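# Hang the T-shirt hanger on the rack's red-taped rail

## Task

The right gripper starts out holding a hanger that carries a T-shirt. Put that hanger on the rail so its hook sits on the red tape and the hanger lies about perpendicular to the rail. Once released it must hang level and be at rest, with the shirt sitting about centred on it. Every other hanger already on the rail must still be on it at the end. The rack is free-standing and must finish upright, close to its starting spot.

## Robot and tools

Robot: two arms, left_arm and right_arm, each ending in a two-finger gripper. The fingers point along the gripper's +z axis and separate along its y axis. The reported end_effector_position is the spot between the finger pads, about 1 cm short of the tips.

Frames: the scene frame has its origin at table-top height, halfway between the arms' nominal bases. +z is up, +x points out over the table, and left_arm is on the +y side; these names do not match image left/right. Measured base poses in the scene frame: left_arm at (-0.048, +0.351, 0) m, quat_wxyz (+1.000, 0, 0, -0.017); right_arm at (-0.020, -0.240, 0) m, quat_wxyz (+1.000, 0, 0, -0.008). Each arm's hand positions, velocities, targets and wrist-camera poses are expressed in that arm's own base frame. Fixed cameras and the table use the scene frame. Printed poses may be off by a few centimetres, more when the arm reaches far.

The row: every command row is one flat list of 16 numbers covering both arms, even if only one moves: left x, y, z, qw, qx, qy, qz, opening, then right x, y, z, qw, qx, qy, qz, opening. x, y, z are an absolute gripper position in metres in that arm's base frame; the quaternion is an absolute orientation, w first, in the same frame. Opening runs from -1 (shut) to +1 (fully open, 0.094 m) and is an absolute finger setting. An arm meant to stay still should receive its whole last reported pose again, plus its current opening; a 0 in the opening slot is a real command. To hold an orientation, repeat one fixed quaternion rather than copying the drifted measured one.

execute_actions: actions is a list of actions; each action is a list of up to 15 rows, each row one control step of 1/30 s. A short action repeats its last row until 15 steps are used. Every target must lie within 0.6 m of that gripper's position at the start of the action, measured along each gripper axis; otherwise the action is rejected for both arms, and the whole call fails if its first action breaks this relative to the last reported state. cameras picks images by name; ["all"] gives all, [] none. An empty actions list returns all images and the full state.

move: target is one 16-number row or a list of up to 15 rows, each an absolute pose pair as above (no 0.6 m check). Each gripper travels a straight line from its Hand target. speed: top path speed in m/s, 0.002 to 2.9, default 0.25 (rotation capped at twice that in rad/s); one value or one per target. blend: corner rounding in metres per target; 0 means stop at each. opening_speed: rate of opening change per second on the -1..+1 scale, at least 0.2; use it to close gently. grip_force: newtons per finger pad, 10 to 50, one value or one per arm; it persists, and low values close slowly. blocking=false returns after about 0.5 s while the move continues; a new move replaces it. A move lasts at most 10 s. Paths do not avoid obstacles or the other arm, and faster moves lag and strike harder.

wait: seconds from 0 to 10, arms hold their last command. stop: brakes a running move. zoom_image: camera (one of cam_head_left, cam_head_right, cam_high, cam_low, cam_left_wrist, cam_right_wrist) and region [x0, y0, x1, y1] in pixels, origin top-left, no more than 504 wide or high; only cameras in the newest images. finished_scene: scene is the current scene's number; call nothing after it.

All six cameras are 672x504.

Reading results: each arm reports end_effector_position and end_effector_quat_wxyz (base frame), a Hand target (where the arm is actually being driven, possibly short of your command), Tool commands, grip_measured (opening on the -1..+1 scale; reads slightly wide when empty, narrower than the part when squeezing), grip_effort_nm (gripper motor effort, negative closing; not a pad force and never fully returns to zero), joint positions (last entry is finger gap in metres), joint velocities (may say within noise) and joint torques (offset, noisy; entries 1 to 3 wrap at ±28 N m). A move adds a move: line such as done, off_target, moving, held or fault, plus limits=paced (pose clipped) or limits=held (steps withheld). done means within 10 mm and 2 degrees; neither done nor off_target tells you about contact. MOTOR HOT appears at 75 °C; an OVER-TEMPERATURE FAULT folds that arm away for good.

Controller behaviour: each step, commanded orientation is limited to 40 degrees from the measured one, and position wins if both cannot be met, so large turns need several commands. Friction and gravity can leave the gripper low, short or tilted, and small moves may not happen or go sideways; check pose after each move and correct tilt. Joint ranges (rad): waist -2.618 to 3.054, shoulder 0 to 3.142, elbow 0 to 3.142 (straight at 2.901), wrist pitch -1.571 to 1.571, wrist yaw -1.571 to 1.571, wrist roll -2.094 to 2.094.

Avoid: dropping the hanger or releasing it while it swings; bumping or dragging the rack, which is loose, and tipping it; knocking other hangers off; anything ending off the table; grippers, housings or wrist cameras meeting between arms (even a moderate press can fail everything); paths near an arm's own base; holding loads at full stretch or pushing at unreachable poses, which heats motors. Release by commanding an opening clearly above grip_measured. Loose objects may occasionally get a small push.

Each tool is called after "Emit:" as a command line: name --argument value for each argument, lists and objects as JSON in quotes; but a table of rows of numbers goes row by row, as --pt "numbers of a row", without its own name.

## Session

Emit:
execute_actions --actions '[]'

Scene clock: 0.00 s.
left_arm: end_effector_position=(+0.3810, -0.0001, +0.4021) grip_measured=+1.000 grip_effort_nm=n/a end_effector_quat_wxyz=(+0.707, +0.000, +0.707, +0.000) | right_arm: end_effector_position=(+0.2720, +0.2735, +0.4438) grip_measured=-0.833 grip_effort_nm=n/a end_effector_quat_wxyz=(+0.551, -0.229, +0.786, +0.162)
Joint positions: left_arm=[0 1.047 1.047 0 0 0 0.094] | right_arm=[0.944 1.354 1.792 -0.807 0.352 0.135 0.008]
Joint velocities: within noise
Joint torques (N m): no reading
Heat: left arm: 25 °C; right arm: 26 °C.
Hand target: left_arm +0.3791, -0.0001, +0.4105; +0.714, +0.000, +0.700, +0.000 | right_arm +0.2714, +0.2720, +0.4569; +0.566, -0.220, +0.776, +0.172
Tool commands: left_gripper/opening=+1.0 right_gripper/opening=-1.0

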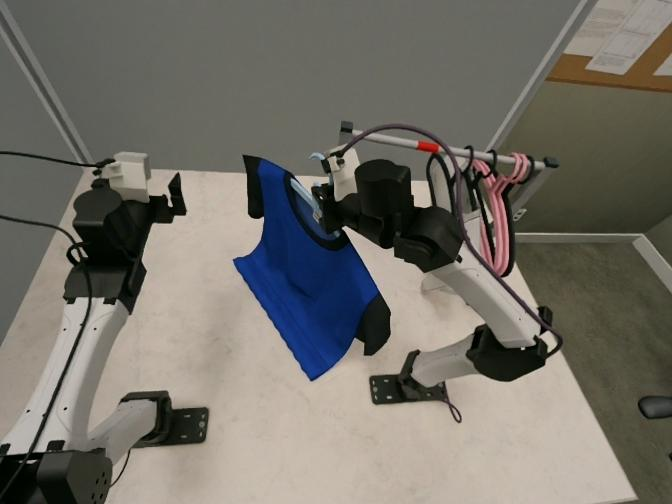

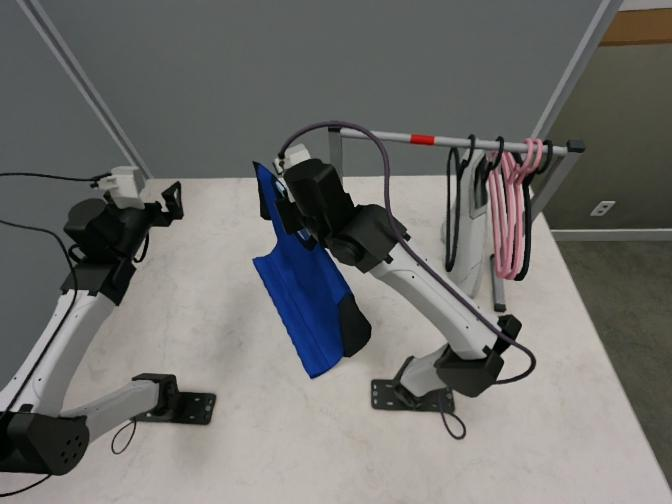

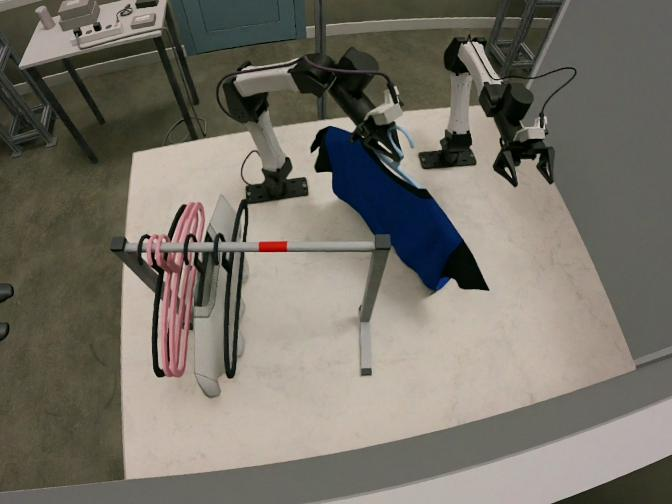

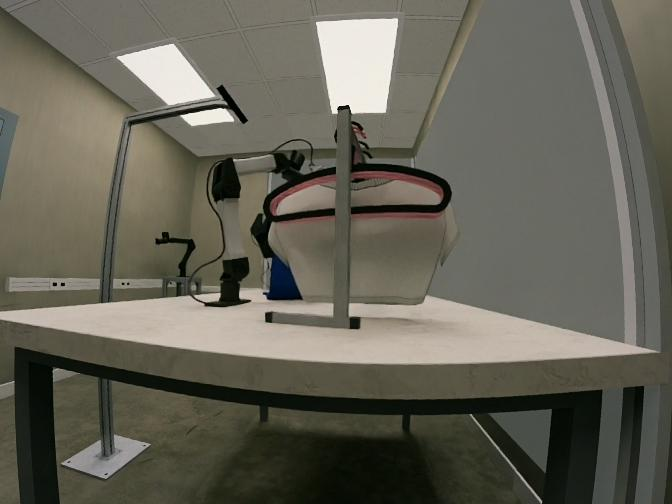

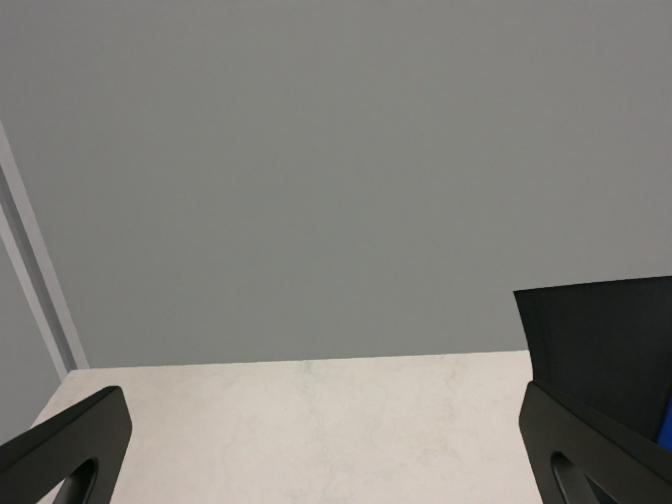

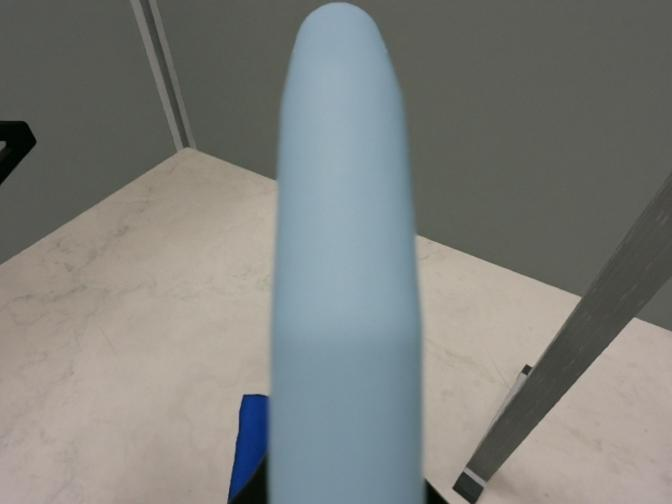

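Emit:
zoom_image --camera "cam_high" --region '[330, 80, 450, 200]'

Emit:
zoom_image --camera "cam_head_left" --region '[230, 100, 450, 265]'

Emit:
zoom_image --camera "cam_low" --region '[200, 90, 460, 285]'

Emit:
zoom_image --camera "cam_high" --region '[100, 190, 420, 430]'

Emit:
zoom_image --camera "cam_head_right" --region '[300, 90, 620, 330]'

Scaled by 4.200 from the camera's 672x504 image, which has a finer 960x720 frame.

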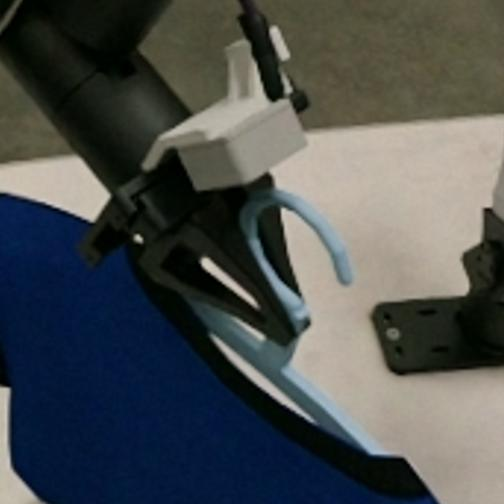

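Scaled by 2.291 from the camera's 672x504 image, which has a finer 960x720 frame.

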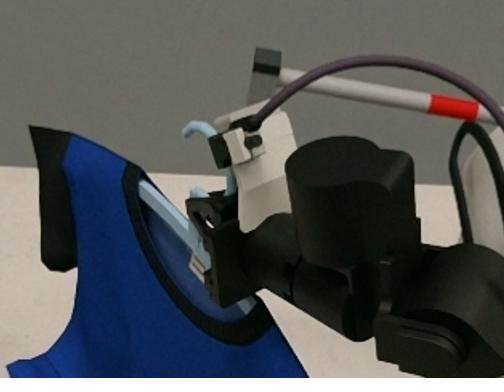

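Scaled by 1.938 from the camera's 672x504 image, which has a finer 960x720 frame.

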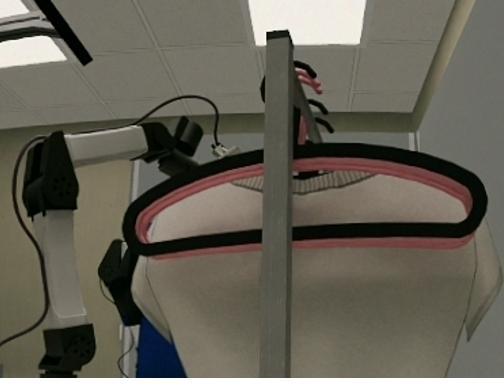

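Scaled by 1.575 from the camera's 672x504 image, which has a finer 960x720 frame.

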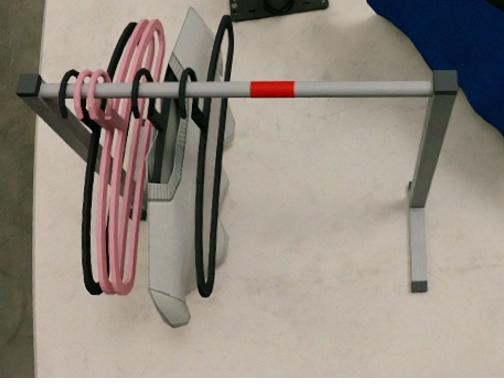

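Scaled by 1.575 from the camera's 672x504 image, which has a finer 960x720 frame.

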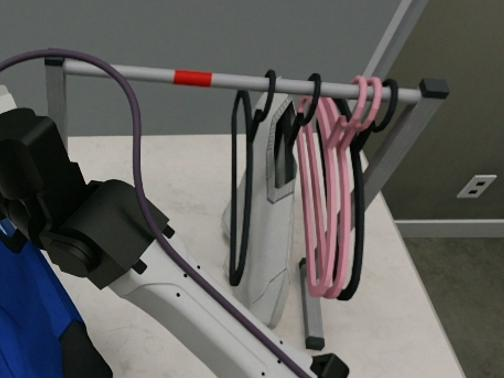

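Emit:
move --target '[0.3791,-0.0001,0.4105,0.714,0,0.7,0,1,0.32,0.047,0.45,0.5734,0.0215,0.8189,-0.0150,-1]' --speed 0.15 --cameras '["all"]'

Scene clock: 25.63 s.
left_arm: end_effector_position=(+0.3810, -0.0001, +0.4021) grip_measured=+1.000 grip_effort_nm=-0.01 end_effector_quat_wxyz=(+0.707, +0.000, +0.707, +0.000) | right_arm: end_effector_position=(+0.3110, +0.1050, +0.4449) grip_measured=-0.827 grip_effort_nm=-1.05 end_effector_quat_wxyz=(+0.551, -0.061, +0.827, +0.096)
Joint positions: left_arm=[0 1.047 1.047 0 0 0 0.094] | right_arm=[0.402 1.192 1.743 -0.941 0.145 0.157 0.008]
Joint torques (N m): left_arm=[-0.1 -3 8.66 2.25 0.06 0] | right_arm=[-3.56 -3.7 6.43 2.02 2.32 -0.1]
Heat: left arm: 31 °C; right arm: 31 °C.
Hand target: left_arm +0.3790, -0.0002, +0.4105; +0.714, +0.000, +0.700, +0.000 | right_arm +0.3132, +0.0508, +0.4516; +0.571, +0.017, +0.821, -0.008
Off the commanded pose: left_arm 0.009 m, 1 deg | right_arm 0.059 m, 16 deg.
move: off_target (right_arm)

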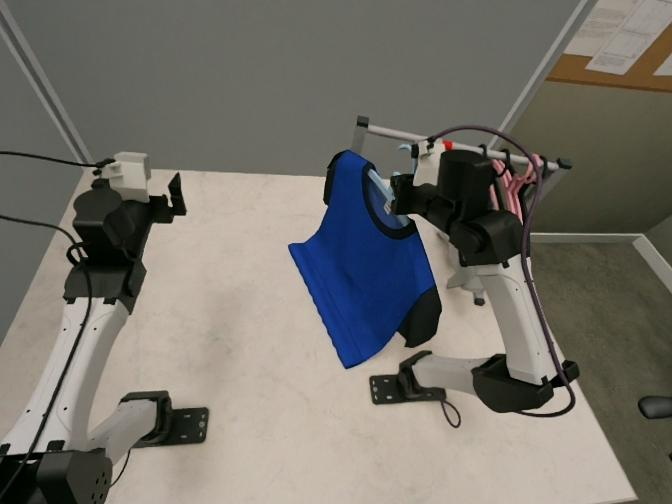

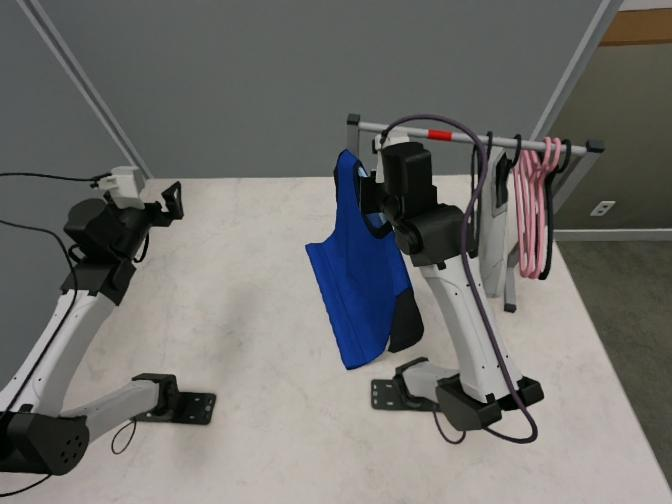

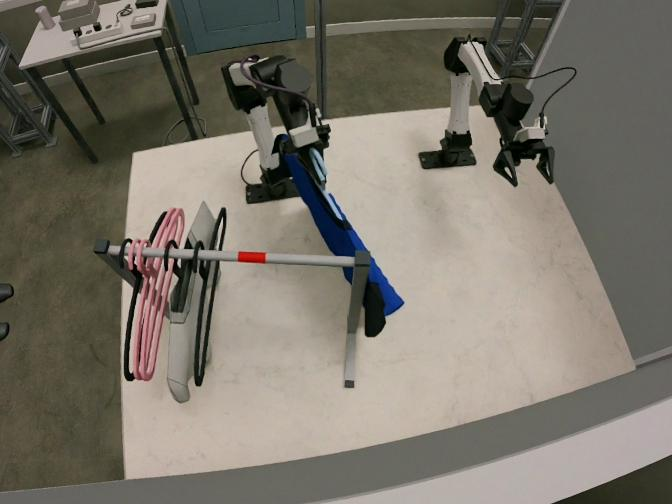

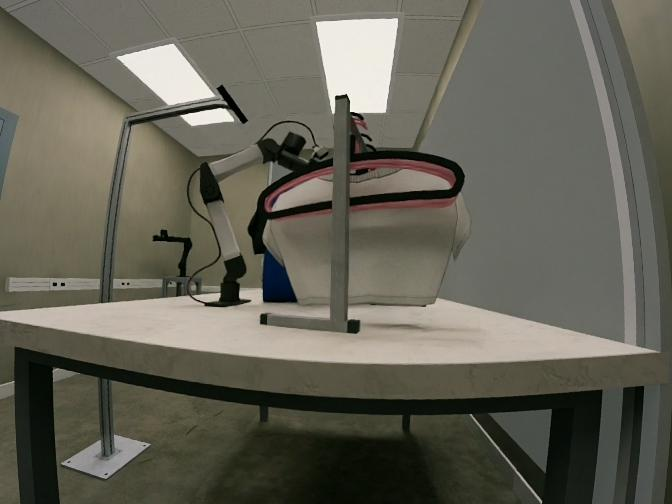

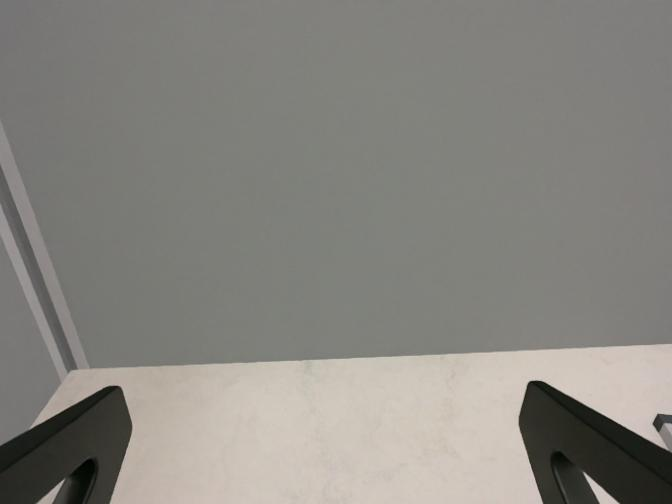

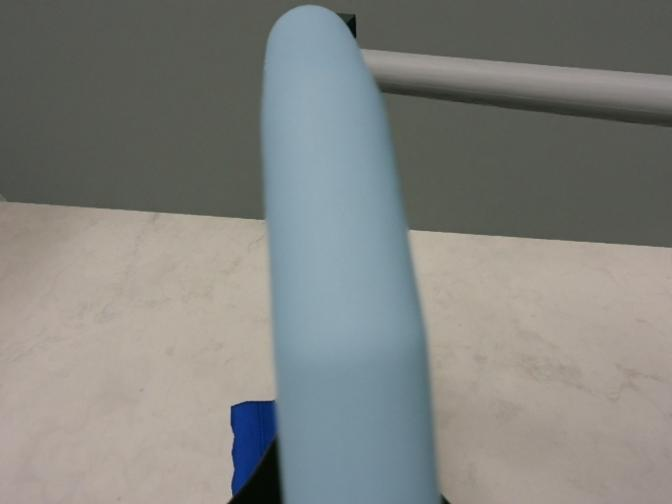

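Emit:
move --target '[0.3791,-0.0001,0.4105,0.714,0,0.7,0,1,0.26,0.2,0.452,0.547,-0.2463,0.7813,0.1725,-1]' --speed 0.15 --cameras '["all"]'

Scene clock: 48.10 s.
left_arm: end_effector_position=(+0.3810, -0.0001, +0.4021) grip_measured=+1.000 grip_effort_nm=-0.01 end_effector_quat_wxyz=(+0.707, +0.000, +0.707, +0.000) | right_arm: end_effector_position=(+0.2574, +0.1929, +0.4419) grip_measured=-0.833 grip_effort_nm=-1.04 end_effector_quat_wxyz=(+0.531, -0.243, +0.796, +0.161)
Joint positions: left_arm=[0 1.047 1.047 0 0 0 0.094] | right_arm=[0.695 1.171 1.73 -0.955 0.096 0.038 0.008]
Joint torques (N m): left_arm=[-0.09 -2.99 8.75 2.26 0.07 0.01] | right_arm=[0.57 -1.39 6.34 2.59 0.01 -0.08]
Heat: left arm: 33 °C; right arm: 32 °C.
Hand target: left_arm +0.3790, -0.0002, +0.4105; +0.714, +0.000, +0.700, +0.000 | right_arm +0.2595, +0.1996, +0.4520; +0.547, -0.246, +0.781, +0.172
Off the commanded pose: left_arm 0.009 m, 1 deg | right_arm 0.013 m, 3 deg.
move: off_target (right_arm)

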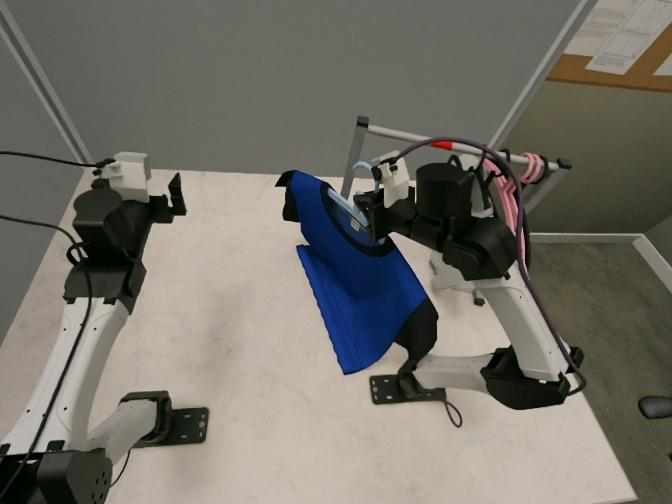

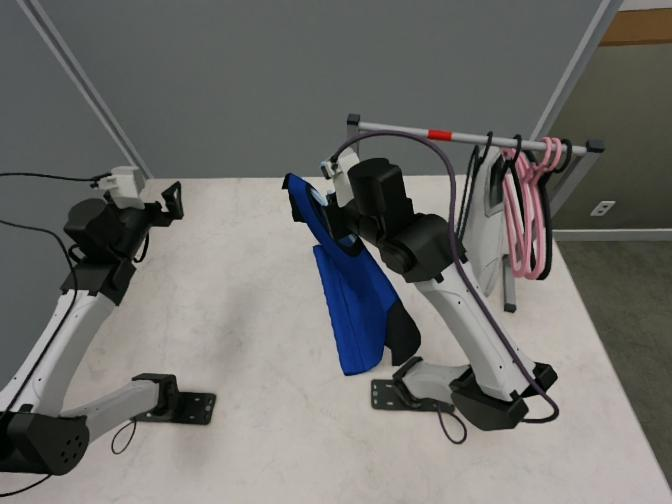

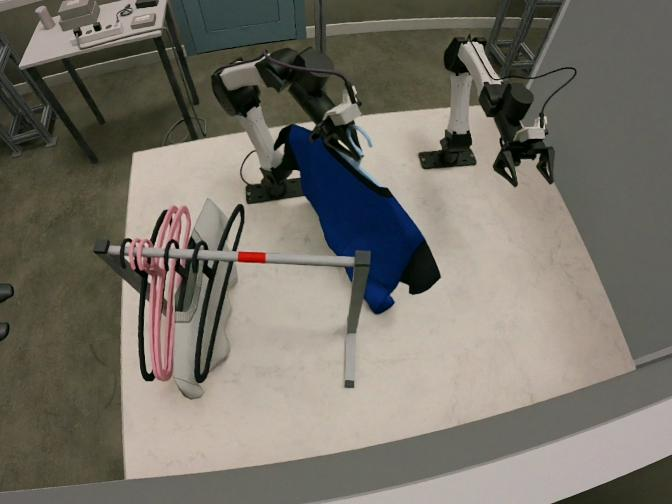

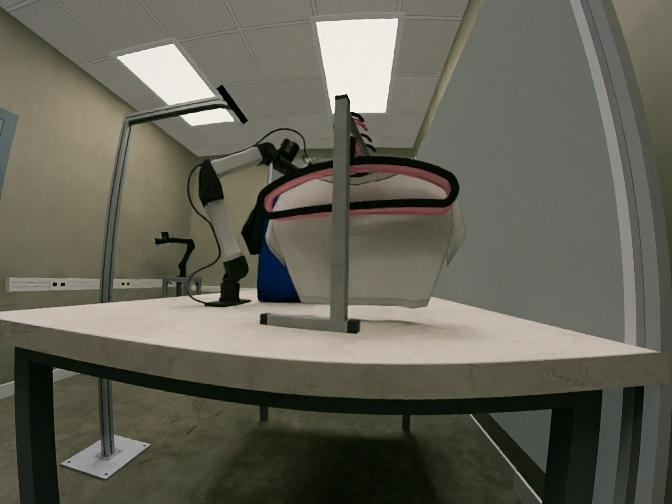

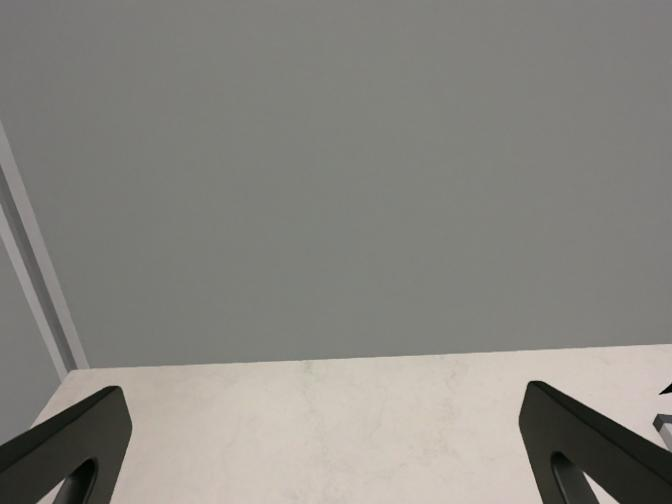

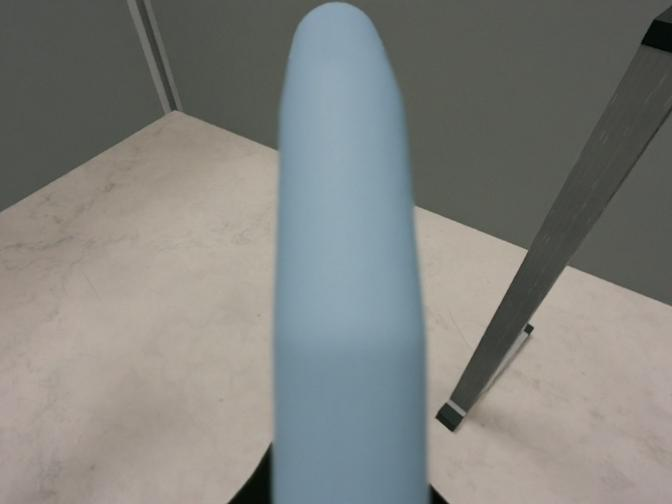

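Emit:
move --pt "0.3791 -0.0001 0.4105 0.714 0 0.7 0 1 0.255 0.10 0.452 0.4967 -0.4096 0.7094 0.2868 -1" --pt "0.3791 -0.0001 0.4105 0.714 0 0.7 0 1 0.25 -0.03 0.452 0.4967 -0.4096 0.7094 0.2868 -1" --pt "0.3791 -0.0001 0.4105 0.714 0 0.7 0 1 0.265 -0.02 0.452 0.5540 -0.2120 0.7913 0.1484 -1" --speed 0.18 --blend 0.03 --cameras '["cam_head_left","cam_high","cam_right_wrist"]'

Scene clock: 65.57 s.
left_arm: end_effector_position=(+0.3810, -0.0001, +0.4021) grip_measured=+1.000 grip_effort_nm=-0.01 end_effector_quat_wxyz=(+0.707, +0.000, +0.707, +0.000) | right_arm: end_effector_position=(+0.2655, -0.0227, +0.4492) grip_measured=-0.833 grip_effort_nm=-1.05 end_effector_quat_wxyz=(+0.547, -0.206, +0.797, +0.154)
Joint positions: left_arm=[0 1.047 1.047 0 0 0 0.094] | right_arm=[-0.696 1.323 1.976 -1.492 -1.073 -0.753 0.008]
Joint torques (N m): left_arm=[-0.1 -2.99 8.76 2.25 0.07 0.03] | right_arm=[0.59 -3.52 3.9 1.72 -0.4 0.1]
Heat: left arm: 34 °C; right arm: 32 °C.
Hand target: left_arm +0.3790, -0.0002, +0.4105; +0.714, +0.000, +0.700, +0.000 | right_arm +0.2649, -0.0201, +0.4520; +0.554, -0.212, +0.791, +0.149
Off the commanded pose: left_arm 0.009 m, 1 deg | right_arm 0.004 m, 1 deg.
move: done
Images, in order (width x height): cam_head_left 672x504, cam_high 672x504, cam_right_wrist 672x504.

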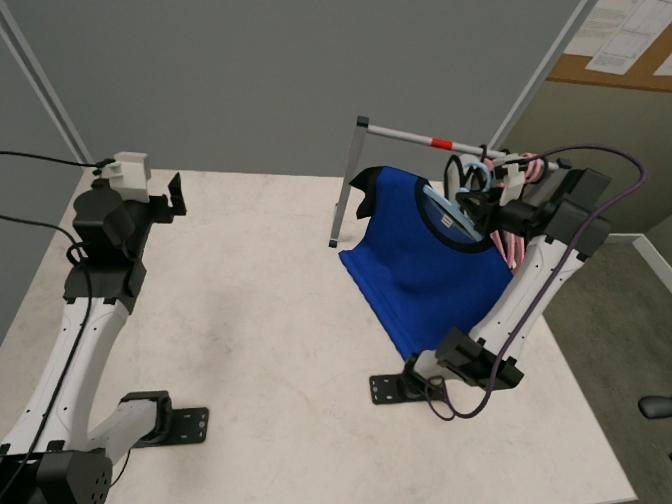

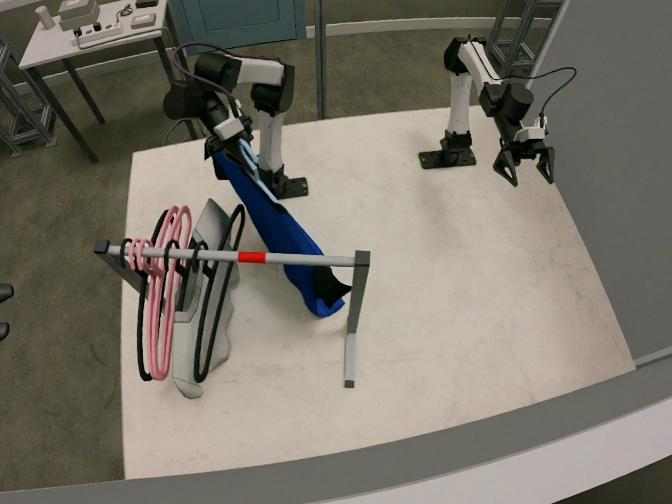

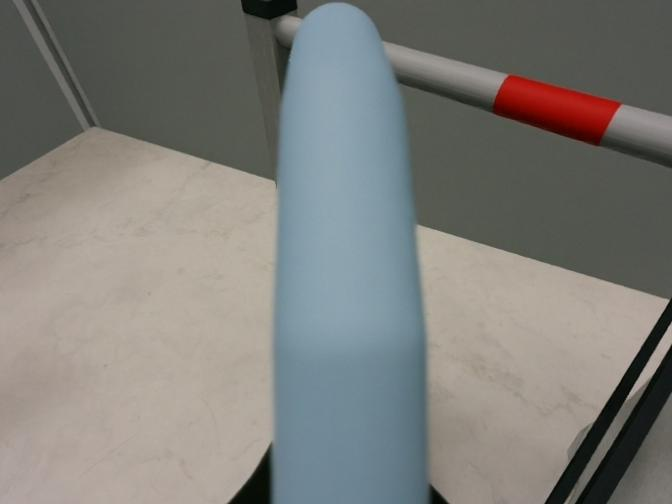

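Emit:
move --target '[0.3791,-0.0001,0.4105,0.714,0,0.7,0,1,0.305,0.005,0.447,0.5735,0.0143,0.819,-0.01,-1]' --speed 0.15 --cameras '["cam_head_left","cam_head_right","cam_low","cam_high","cam_right_wrist"]'

Scene clock: 72.03 s.
left_arm: end_effector_position=(+0.3810, -0.0001, +0.4021) grip_measured=+1.000 grip_effort_nm=-0.01 end_effector_quat_wxyz=(+0.707, +0.000, +0.707, +0.000) | right_arm: end_effector_position=(+0.2990, +0.0050, +0.4380) grip_measured=-0.833 grip_effort_nm=-1.05 end_effector_quat_wxyz=(+0.554, +0.009, +0.832, -0.010)
Joint positions: left_arm=[0 1.047 1.047 0 0 0 0.094] | right_arm=[0.069 1.096 1.681 -0.982 0.09 0.031 0.008]
Joint torques (N m): left_arm=[-0.03 -3 8.75 2.27 0.05 0.03] | right_arm=[0.59 -0.94 5.48 2.62 0.24 0.09]
Heat: left arm: 35 °C; right arm: 32 °C.
Hand target: left_arm +0.3790, -0.0002, +0.4105; +0.714, +0.000, +0.700, +0.000 | right_arm +0.3045, +0.0050, +0.4469; +0.573, +0.014, +0.819, -0.010
Off the commanded pose: left_arm 0.009 m, 1 deg | right_arm 0.011 m, 3 deg.
move: off_target (right_arm)
Images, in order (width x height): cam_head_left 672x504, cam_head_right 672x504, cam_high 672x504, cam_low 672x504, cam_right_wrist 672x504.

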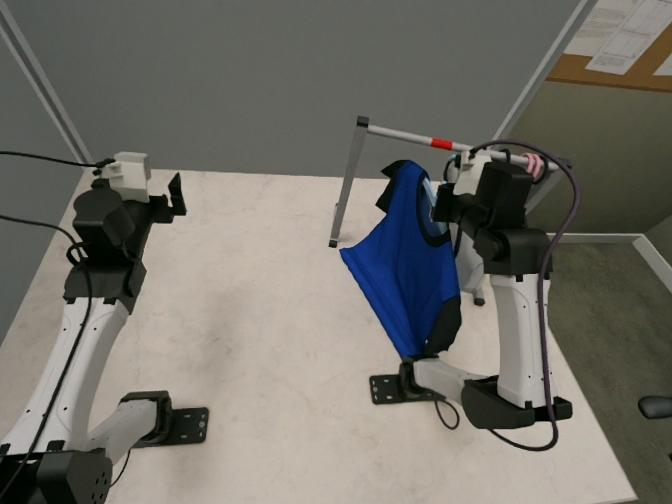

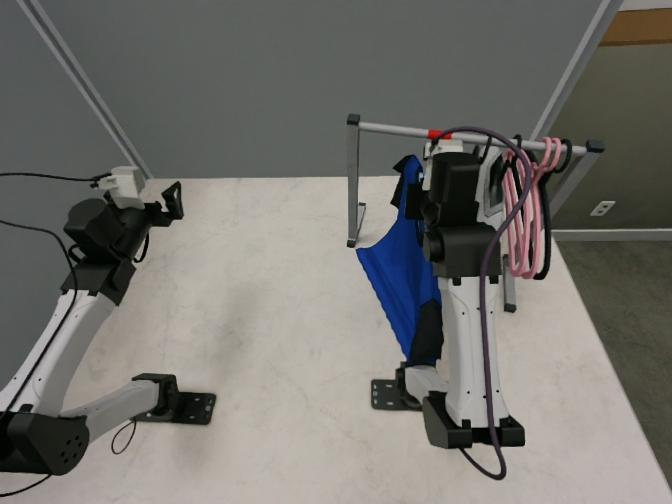

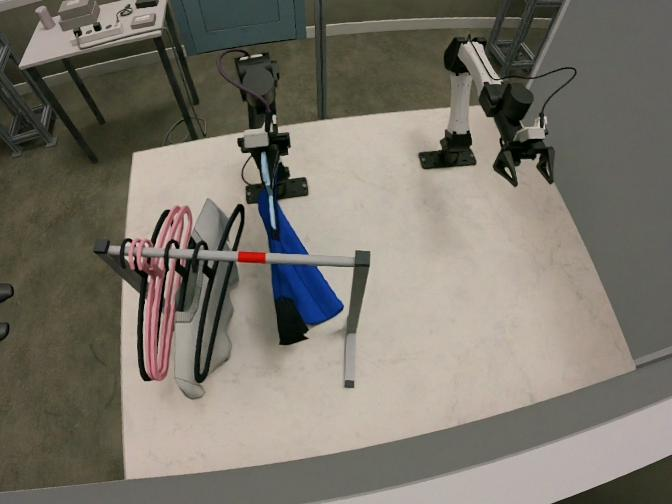

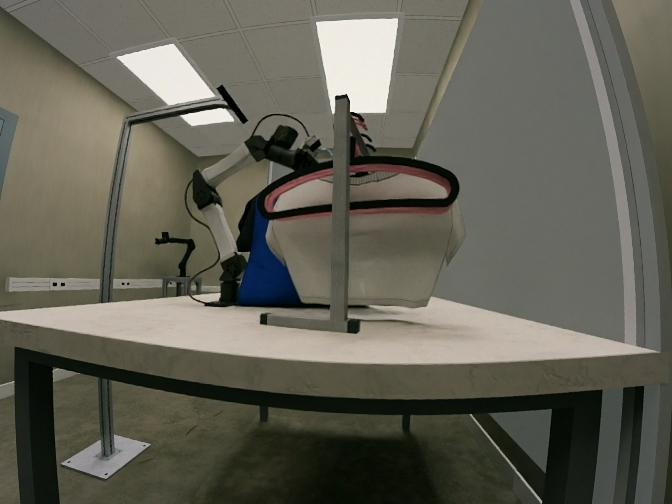

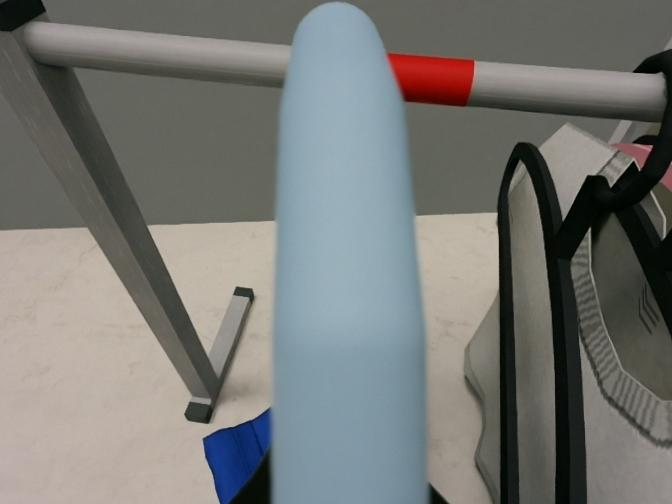

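Emit:
move --target '[0.3791,-0.0001,0.4105,0.714,0,0.7,0,1,0.395,-0.022,0.450,0.5728,0.0358,0.8182,-0.025,-1]' --speed 0.15 --cameras '["cam_head_left","cam_low","cam_high","cam_right_wrist"]'

Emit:
zoom_image --camera "cam_head_left" --region '[360, 90, 580, 255]'

Emit:
zoom_image --camera "cam_high" --region '[180, 130, 380, 280]'

Emit:
zoom_image --camera "cam_low" --region '[260, 80, 420, 200]'

Scene clock: 100.73 s.
left_arm: end_effector_position=(+0.3810, -0.0001, +0.4021) grip_measured=+1.000 grip_effort_nm=-0.01 end_effector_quat_wxyz=(+0.707, +0.000, +0.707, +0.000) | right_arm: end_effector_position=(+0.3896, -0.0212, +0.4232) grip_measured=-0.833 grip_effort_nm=-1.05 end_effector_quat_wxyz=(+0.538, +0.038, +0.842, -0.026)
Joint positions: left_arm=[0 1.047 1.047 0 0 0 0.094] | right_arm=[-0.027 1.367 1.79 -0.857 0.061 0.025 0.008]
Joint torques (N m): left_arm=[-0.06 -3.08 8.73 2.26 0.07 0.02] | right_arm=[-0.38 -3.66 10.67 2.57 0.03 -0.08]
Heat: left arm: 36 °C; right arm: 35 °C.
Hand target: left_arm +0.3790, -0.0002, +0.4105; +0.714, +0.000, +0.700, +0.000 | right_arm +0.3931, -0.0219, +0.4496; +0.573, +0.036, +0.818, -0.025
Off the commanded pose: left_arm 0.009 m, 1 deg | right_arm 0.027 m, 5 deg.
move: off_target (right_arm)
Images, in order (width x height): cam_head_left 672x504, cam_high 672x504, cam_low 672x504, cam_right_wrist 672x504.

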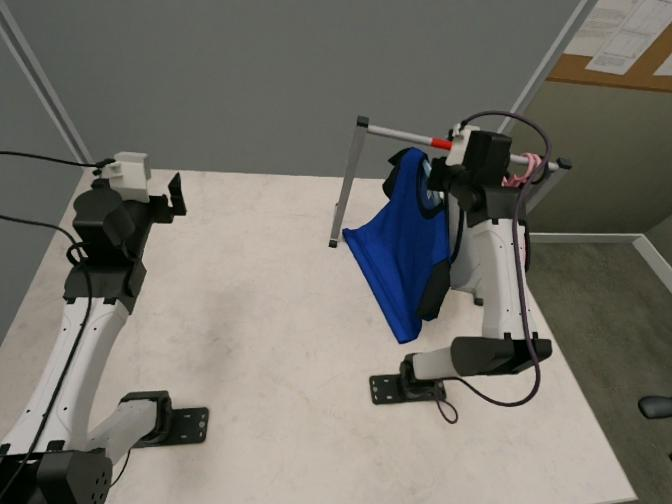

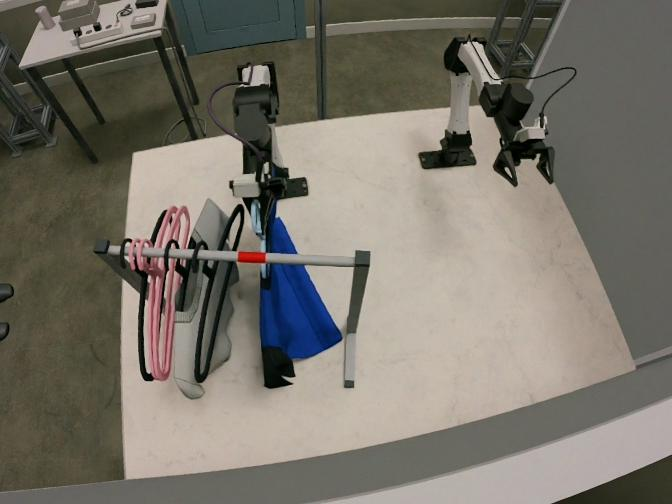

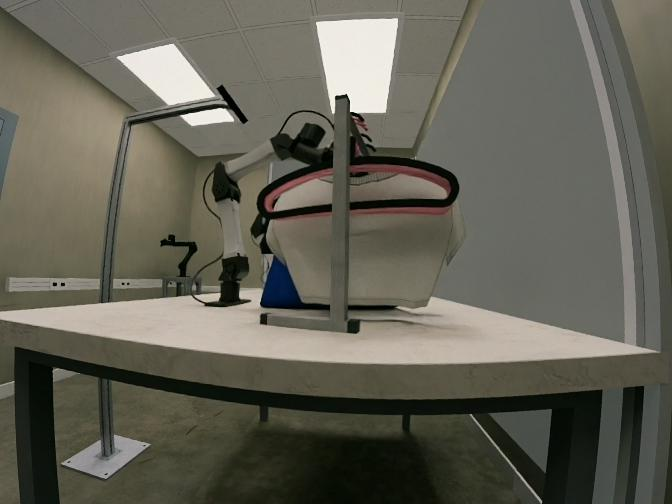

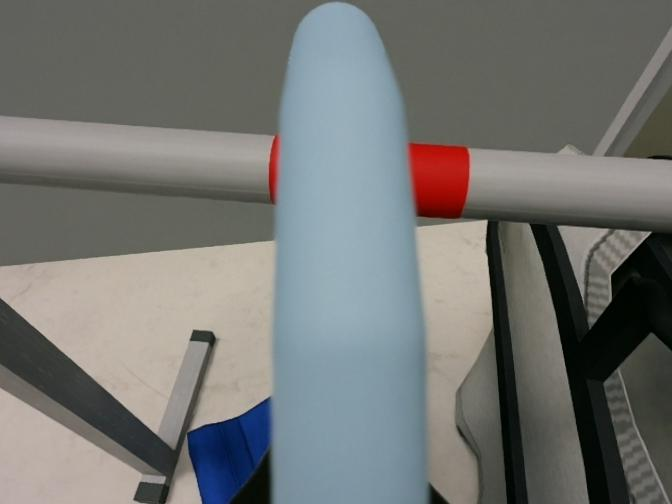

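Scaled by 2.291 from the camera's 672x504 image, which has a finer 960x720 frame.

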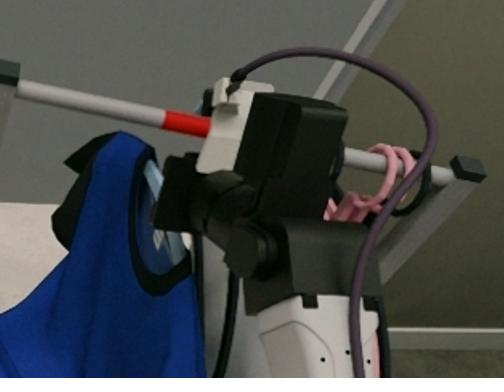

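Scaled by 2.520 from the camera's 672x504 image, which has a finer 960x720 frame.

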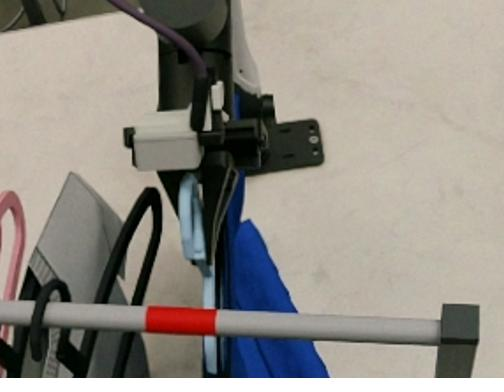

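Scaled by 3.150 from the camera's 672x504 image, which has a finer 960x720 frame.

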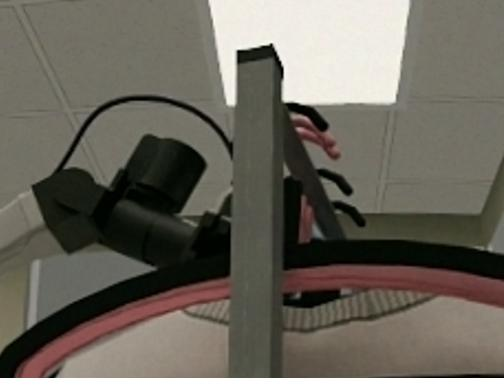

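Emit:
move --target '[0.3791,-0.0001,0.4105,0.714,0,0.7,0,1,0.446,-0.029,0.460,0.608,0.0346,0.7926,-0.0265,-1]' --speed 0.1 --cameras '["cam_head_left","cam_low","cam_high","cam_right_wrist"]'

Emit:
zoom_image --camera "cam_high" --region '[180, 150, 340, 300]'

Emit:
zoom_image --camera "cam_head_left" --region '[380, 100, 500, 220]'

Scene clock: 115.10 s.
left_arm: end_effector_position=(+0.3810, -0.0001, +0.4021) grip_measured=+1.000 grip_effort_nm=-0.01 end_effector_quat_wxyz=(+0.707, +0.000, +0.707, +0.000) | right_arm: end_effector_position=(+0.4359, -0.0276, +0.4237) grip_measured=-0.833 grip_effort_nm=-1.04 end_effector_quat_wxyz=(+0.561, +0.038, +0.827, -0.027)
Joint positions: left_arm=[0 1.047 1.047 0 0 0 0.094] | right_arm=[-0.045 1.48 1.824 -0.723 0.047 0.016 0.008]
Joint torques (N m): left_arm=[-0.1 -3.04 8.66 2.27 0.06 0.01] | right_arm=[-0.43 -4.55 11.75 2.87 -0.01 -0.08]
Heat: left arm: 37 °C; right arm: 38 °C.
Hand target: left_arm +0.3790, -0.0002, +0.4105; +0.714, +0.000, +0.700, +0.000 | right_arm +0.4421, -0.0288, +0.4591; +0.608, +0.035, +0.793, -0.027
Off the commanded pose: left_arm 0.009 m, 1 deg | right_arm 0.038 m, 7 deg.
move: off_target (right_arm)
Images, in order (width x height): cam_head_left 672x504, cam_high 672x504, cam_low 672x504, cam_right_wrist 672x504.

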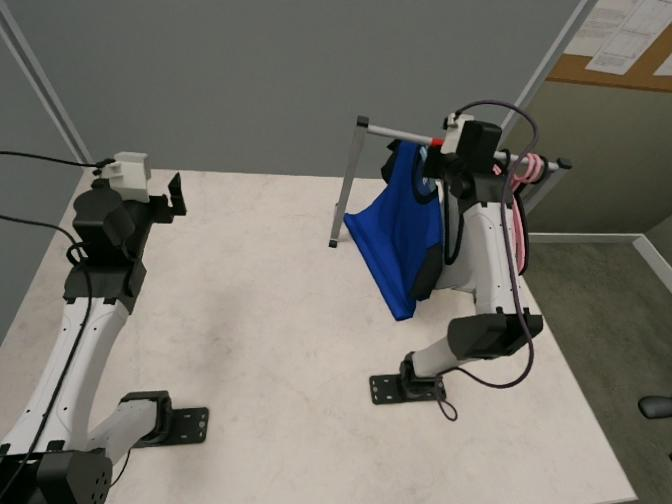

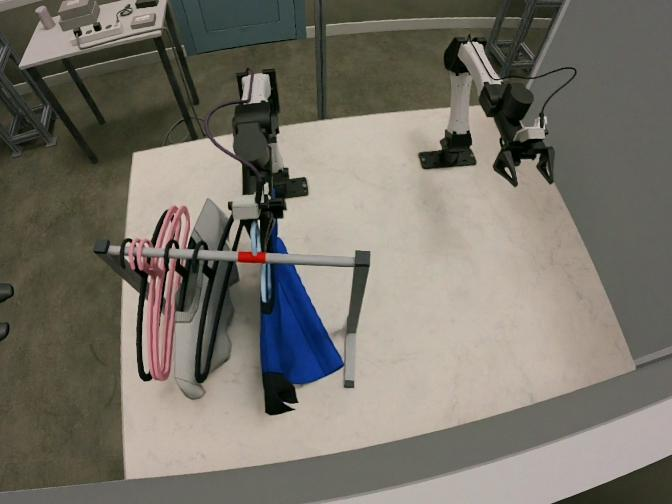

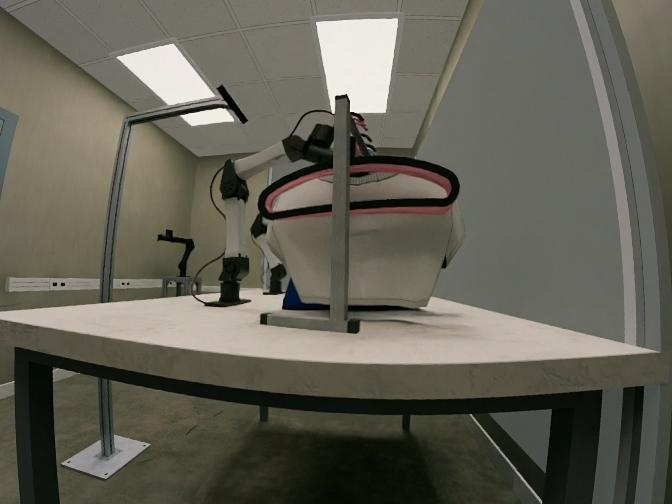

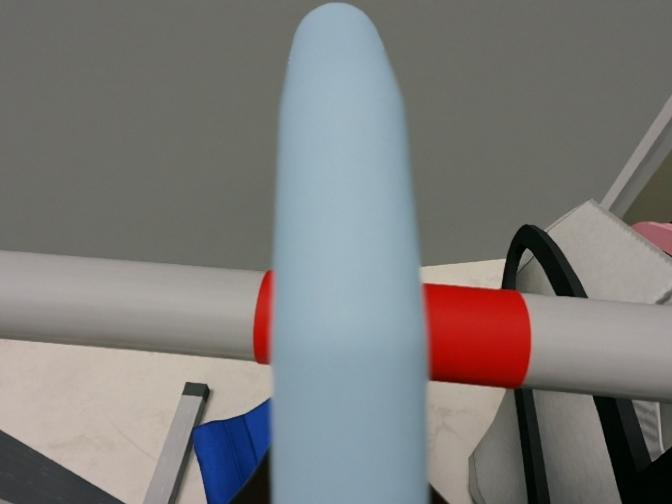

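Scaled by 3.150 from the camera's 672x504 image, which has a finer 960x720 frame.

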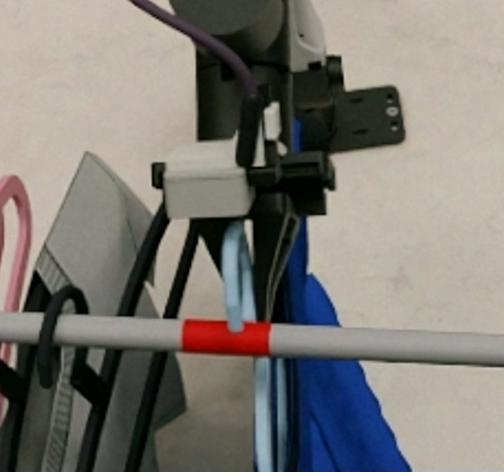

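Scaled by 4.200 from the camera's 672x504 image, which has a finer 960x720 frame.

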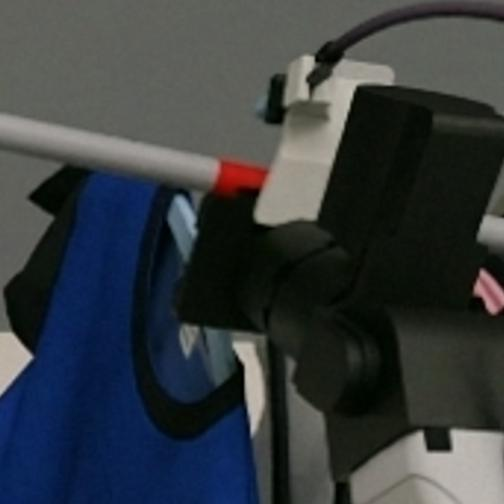

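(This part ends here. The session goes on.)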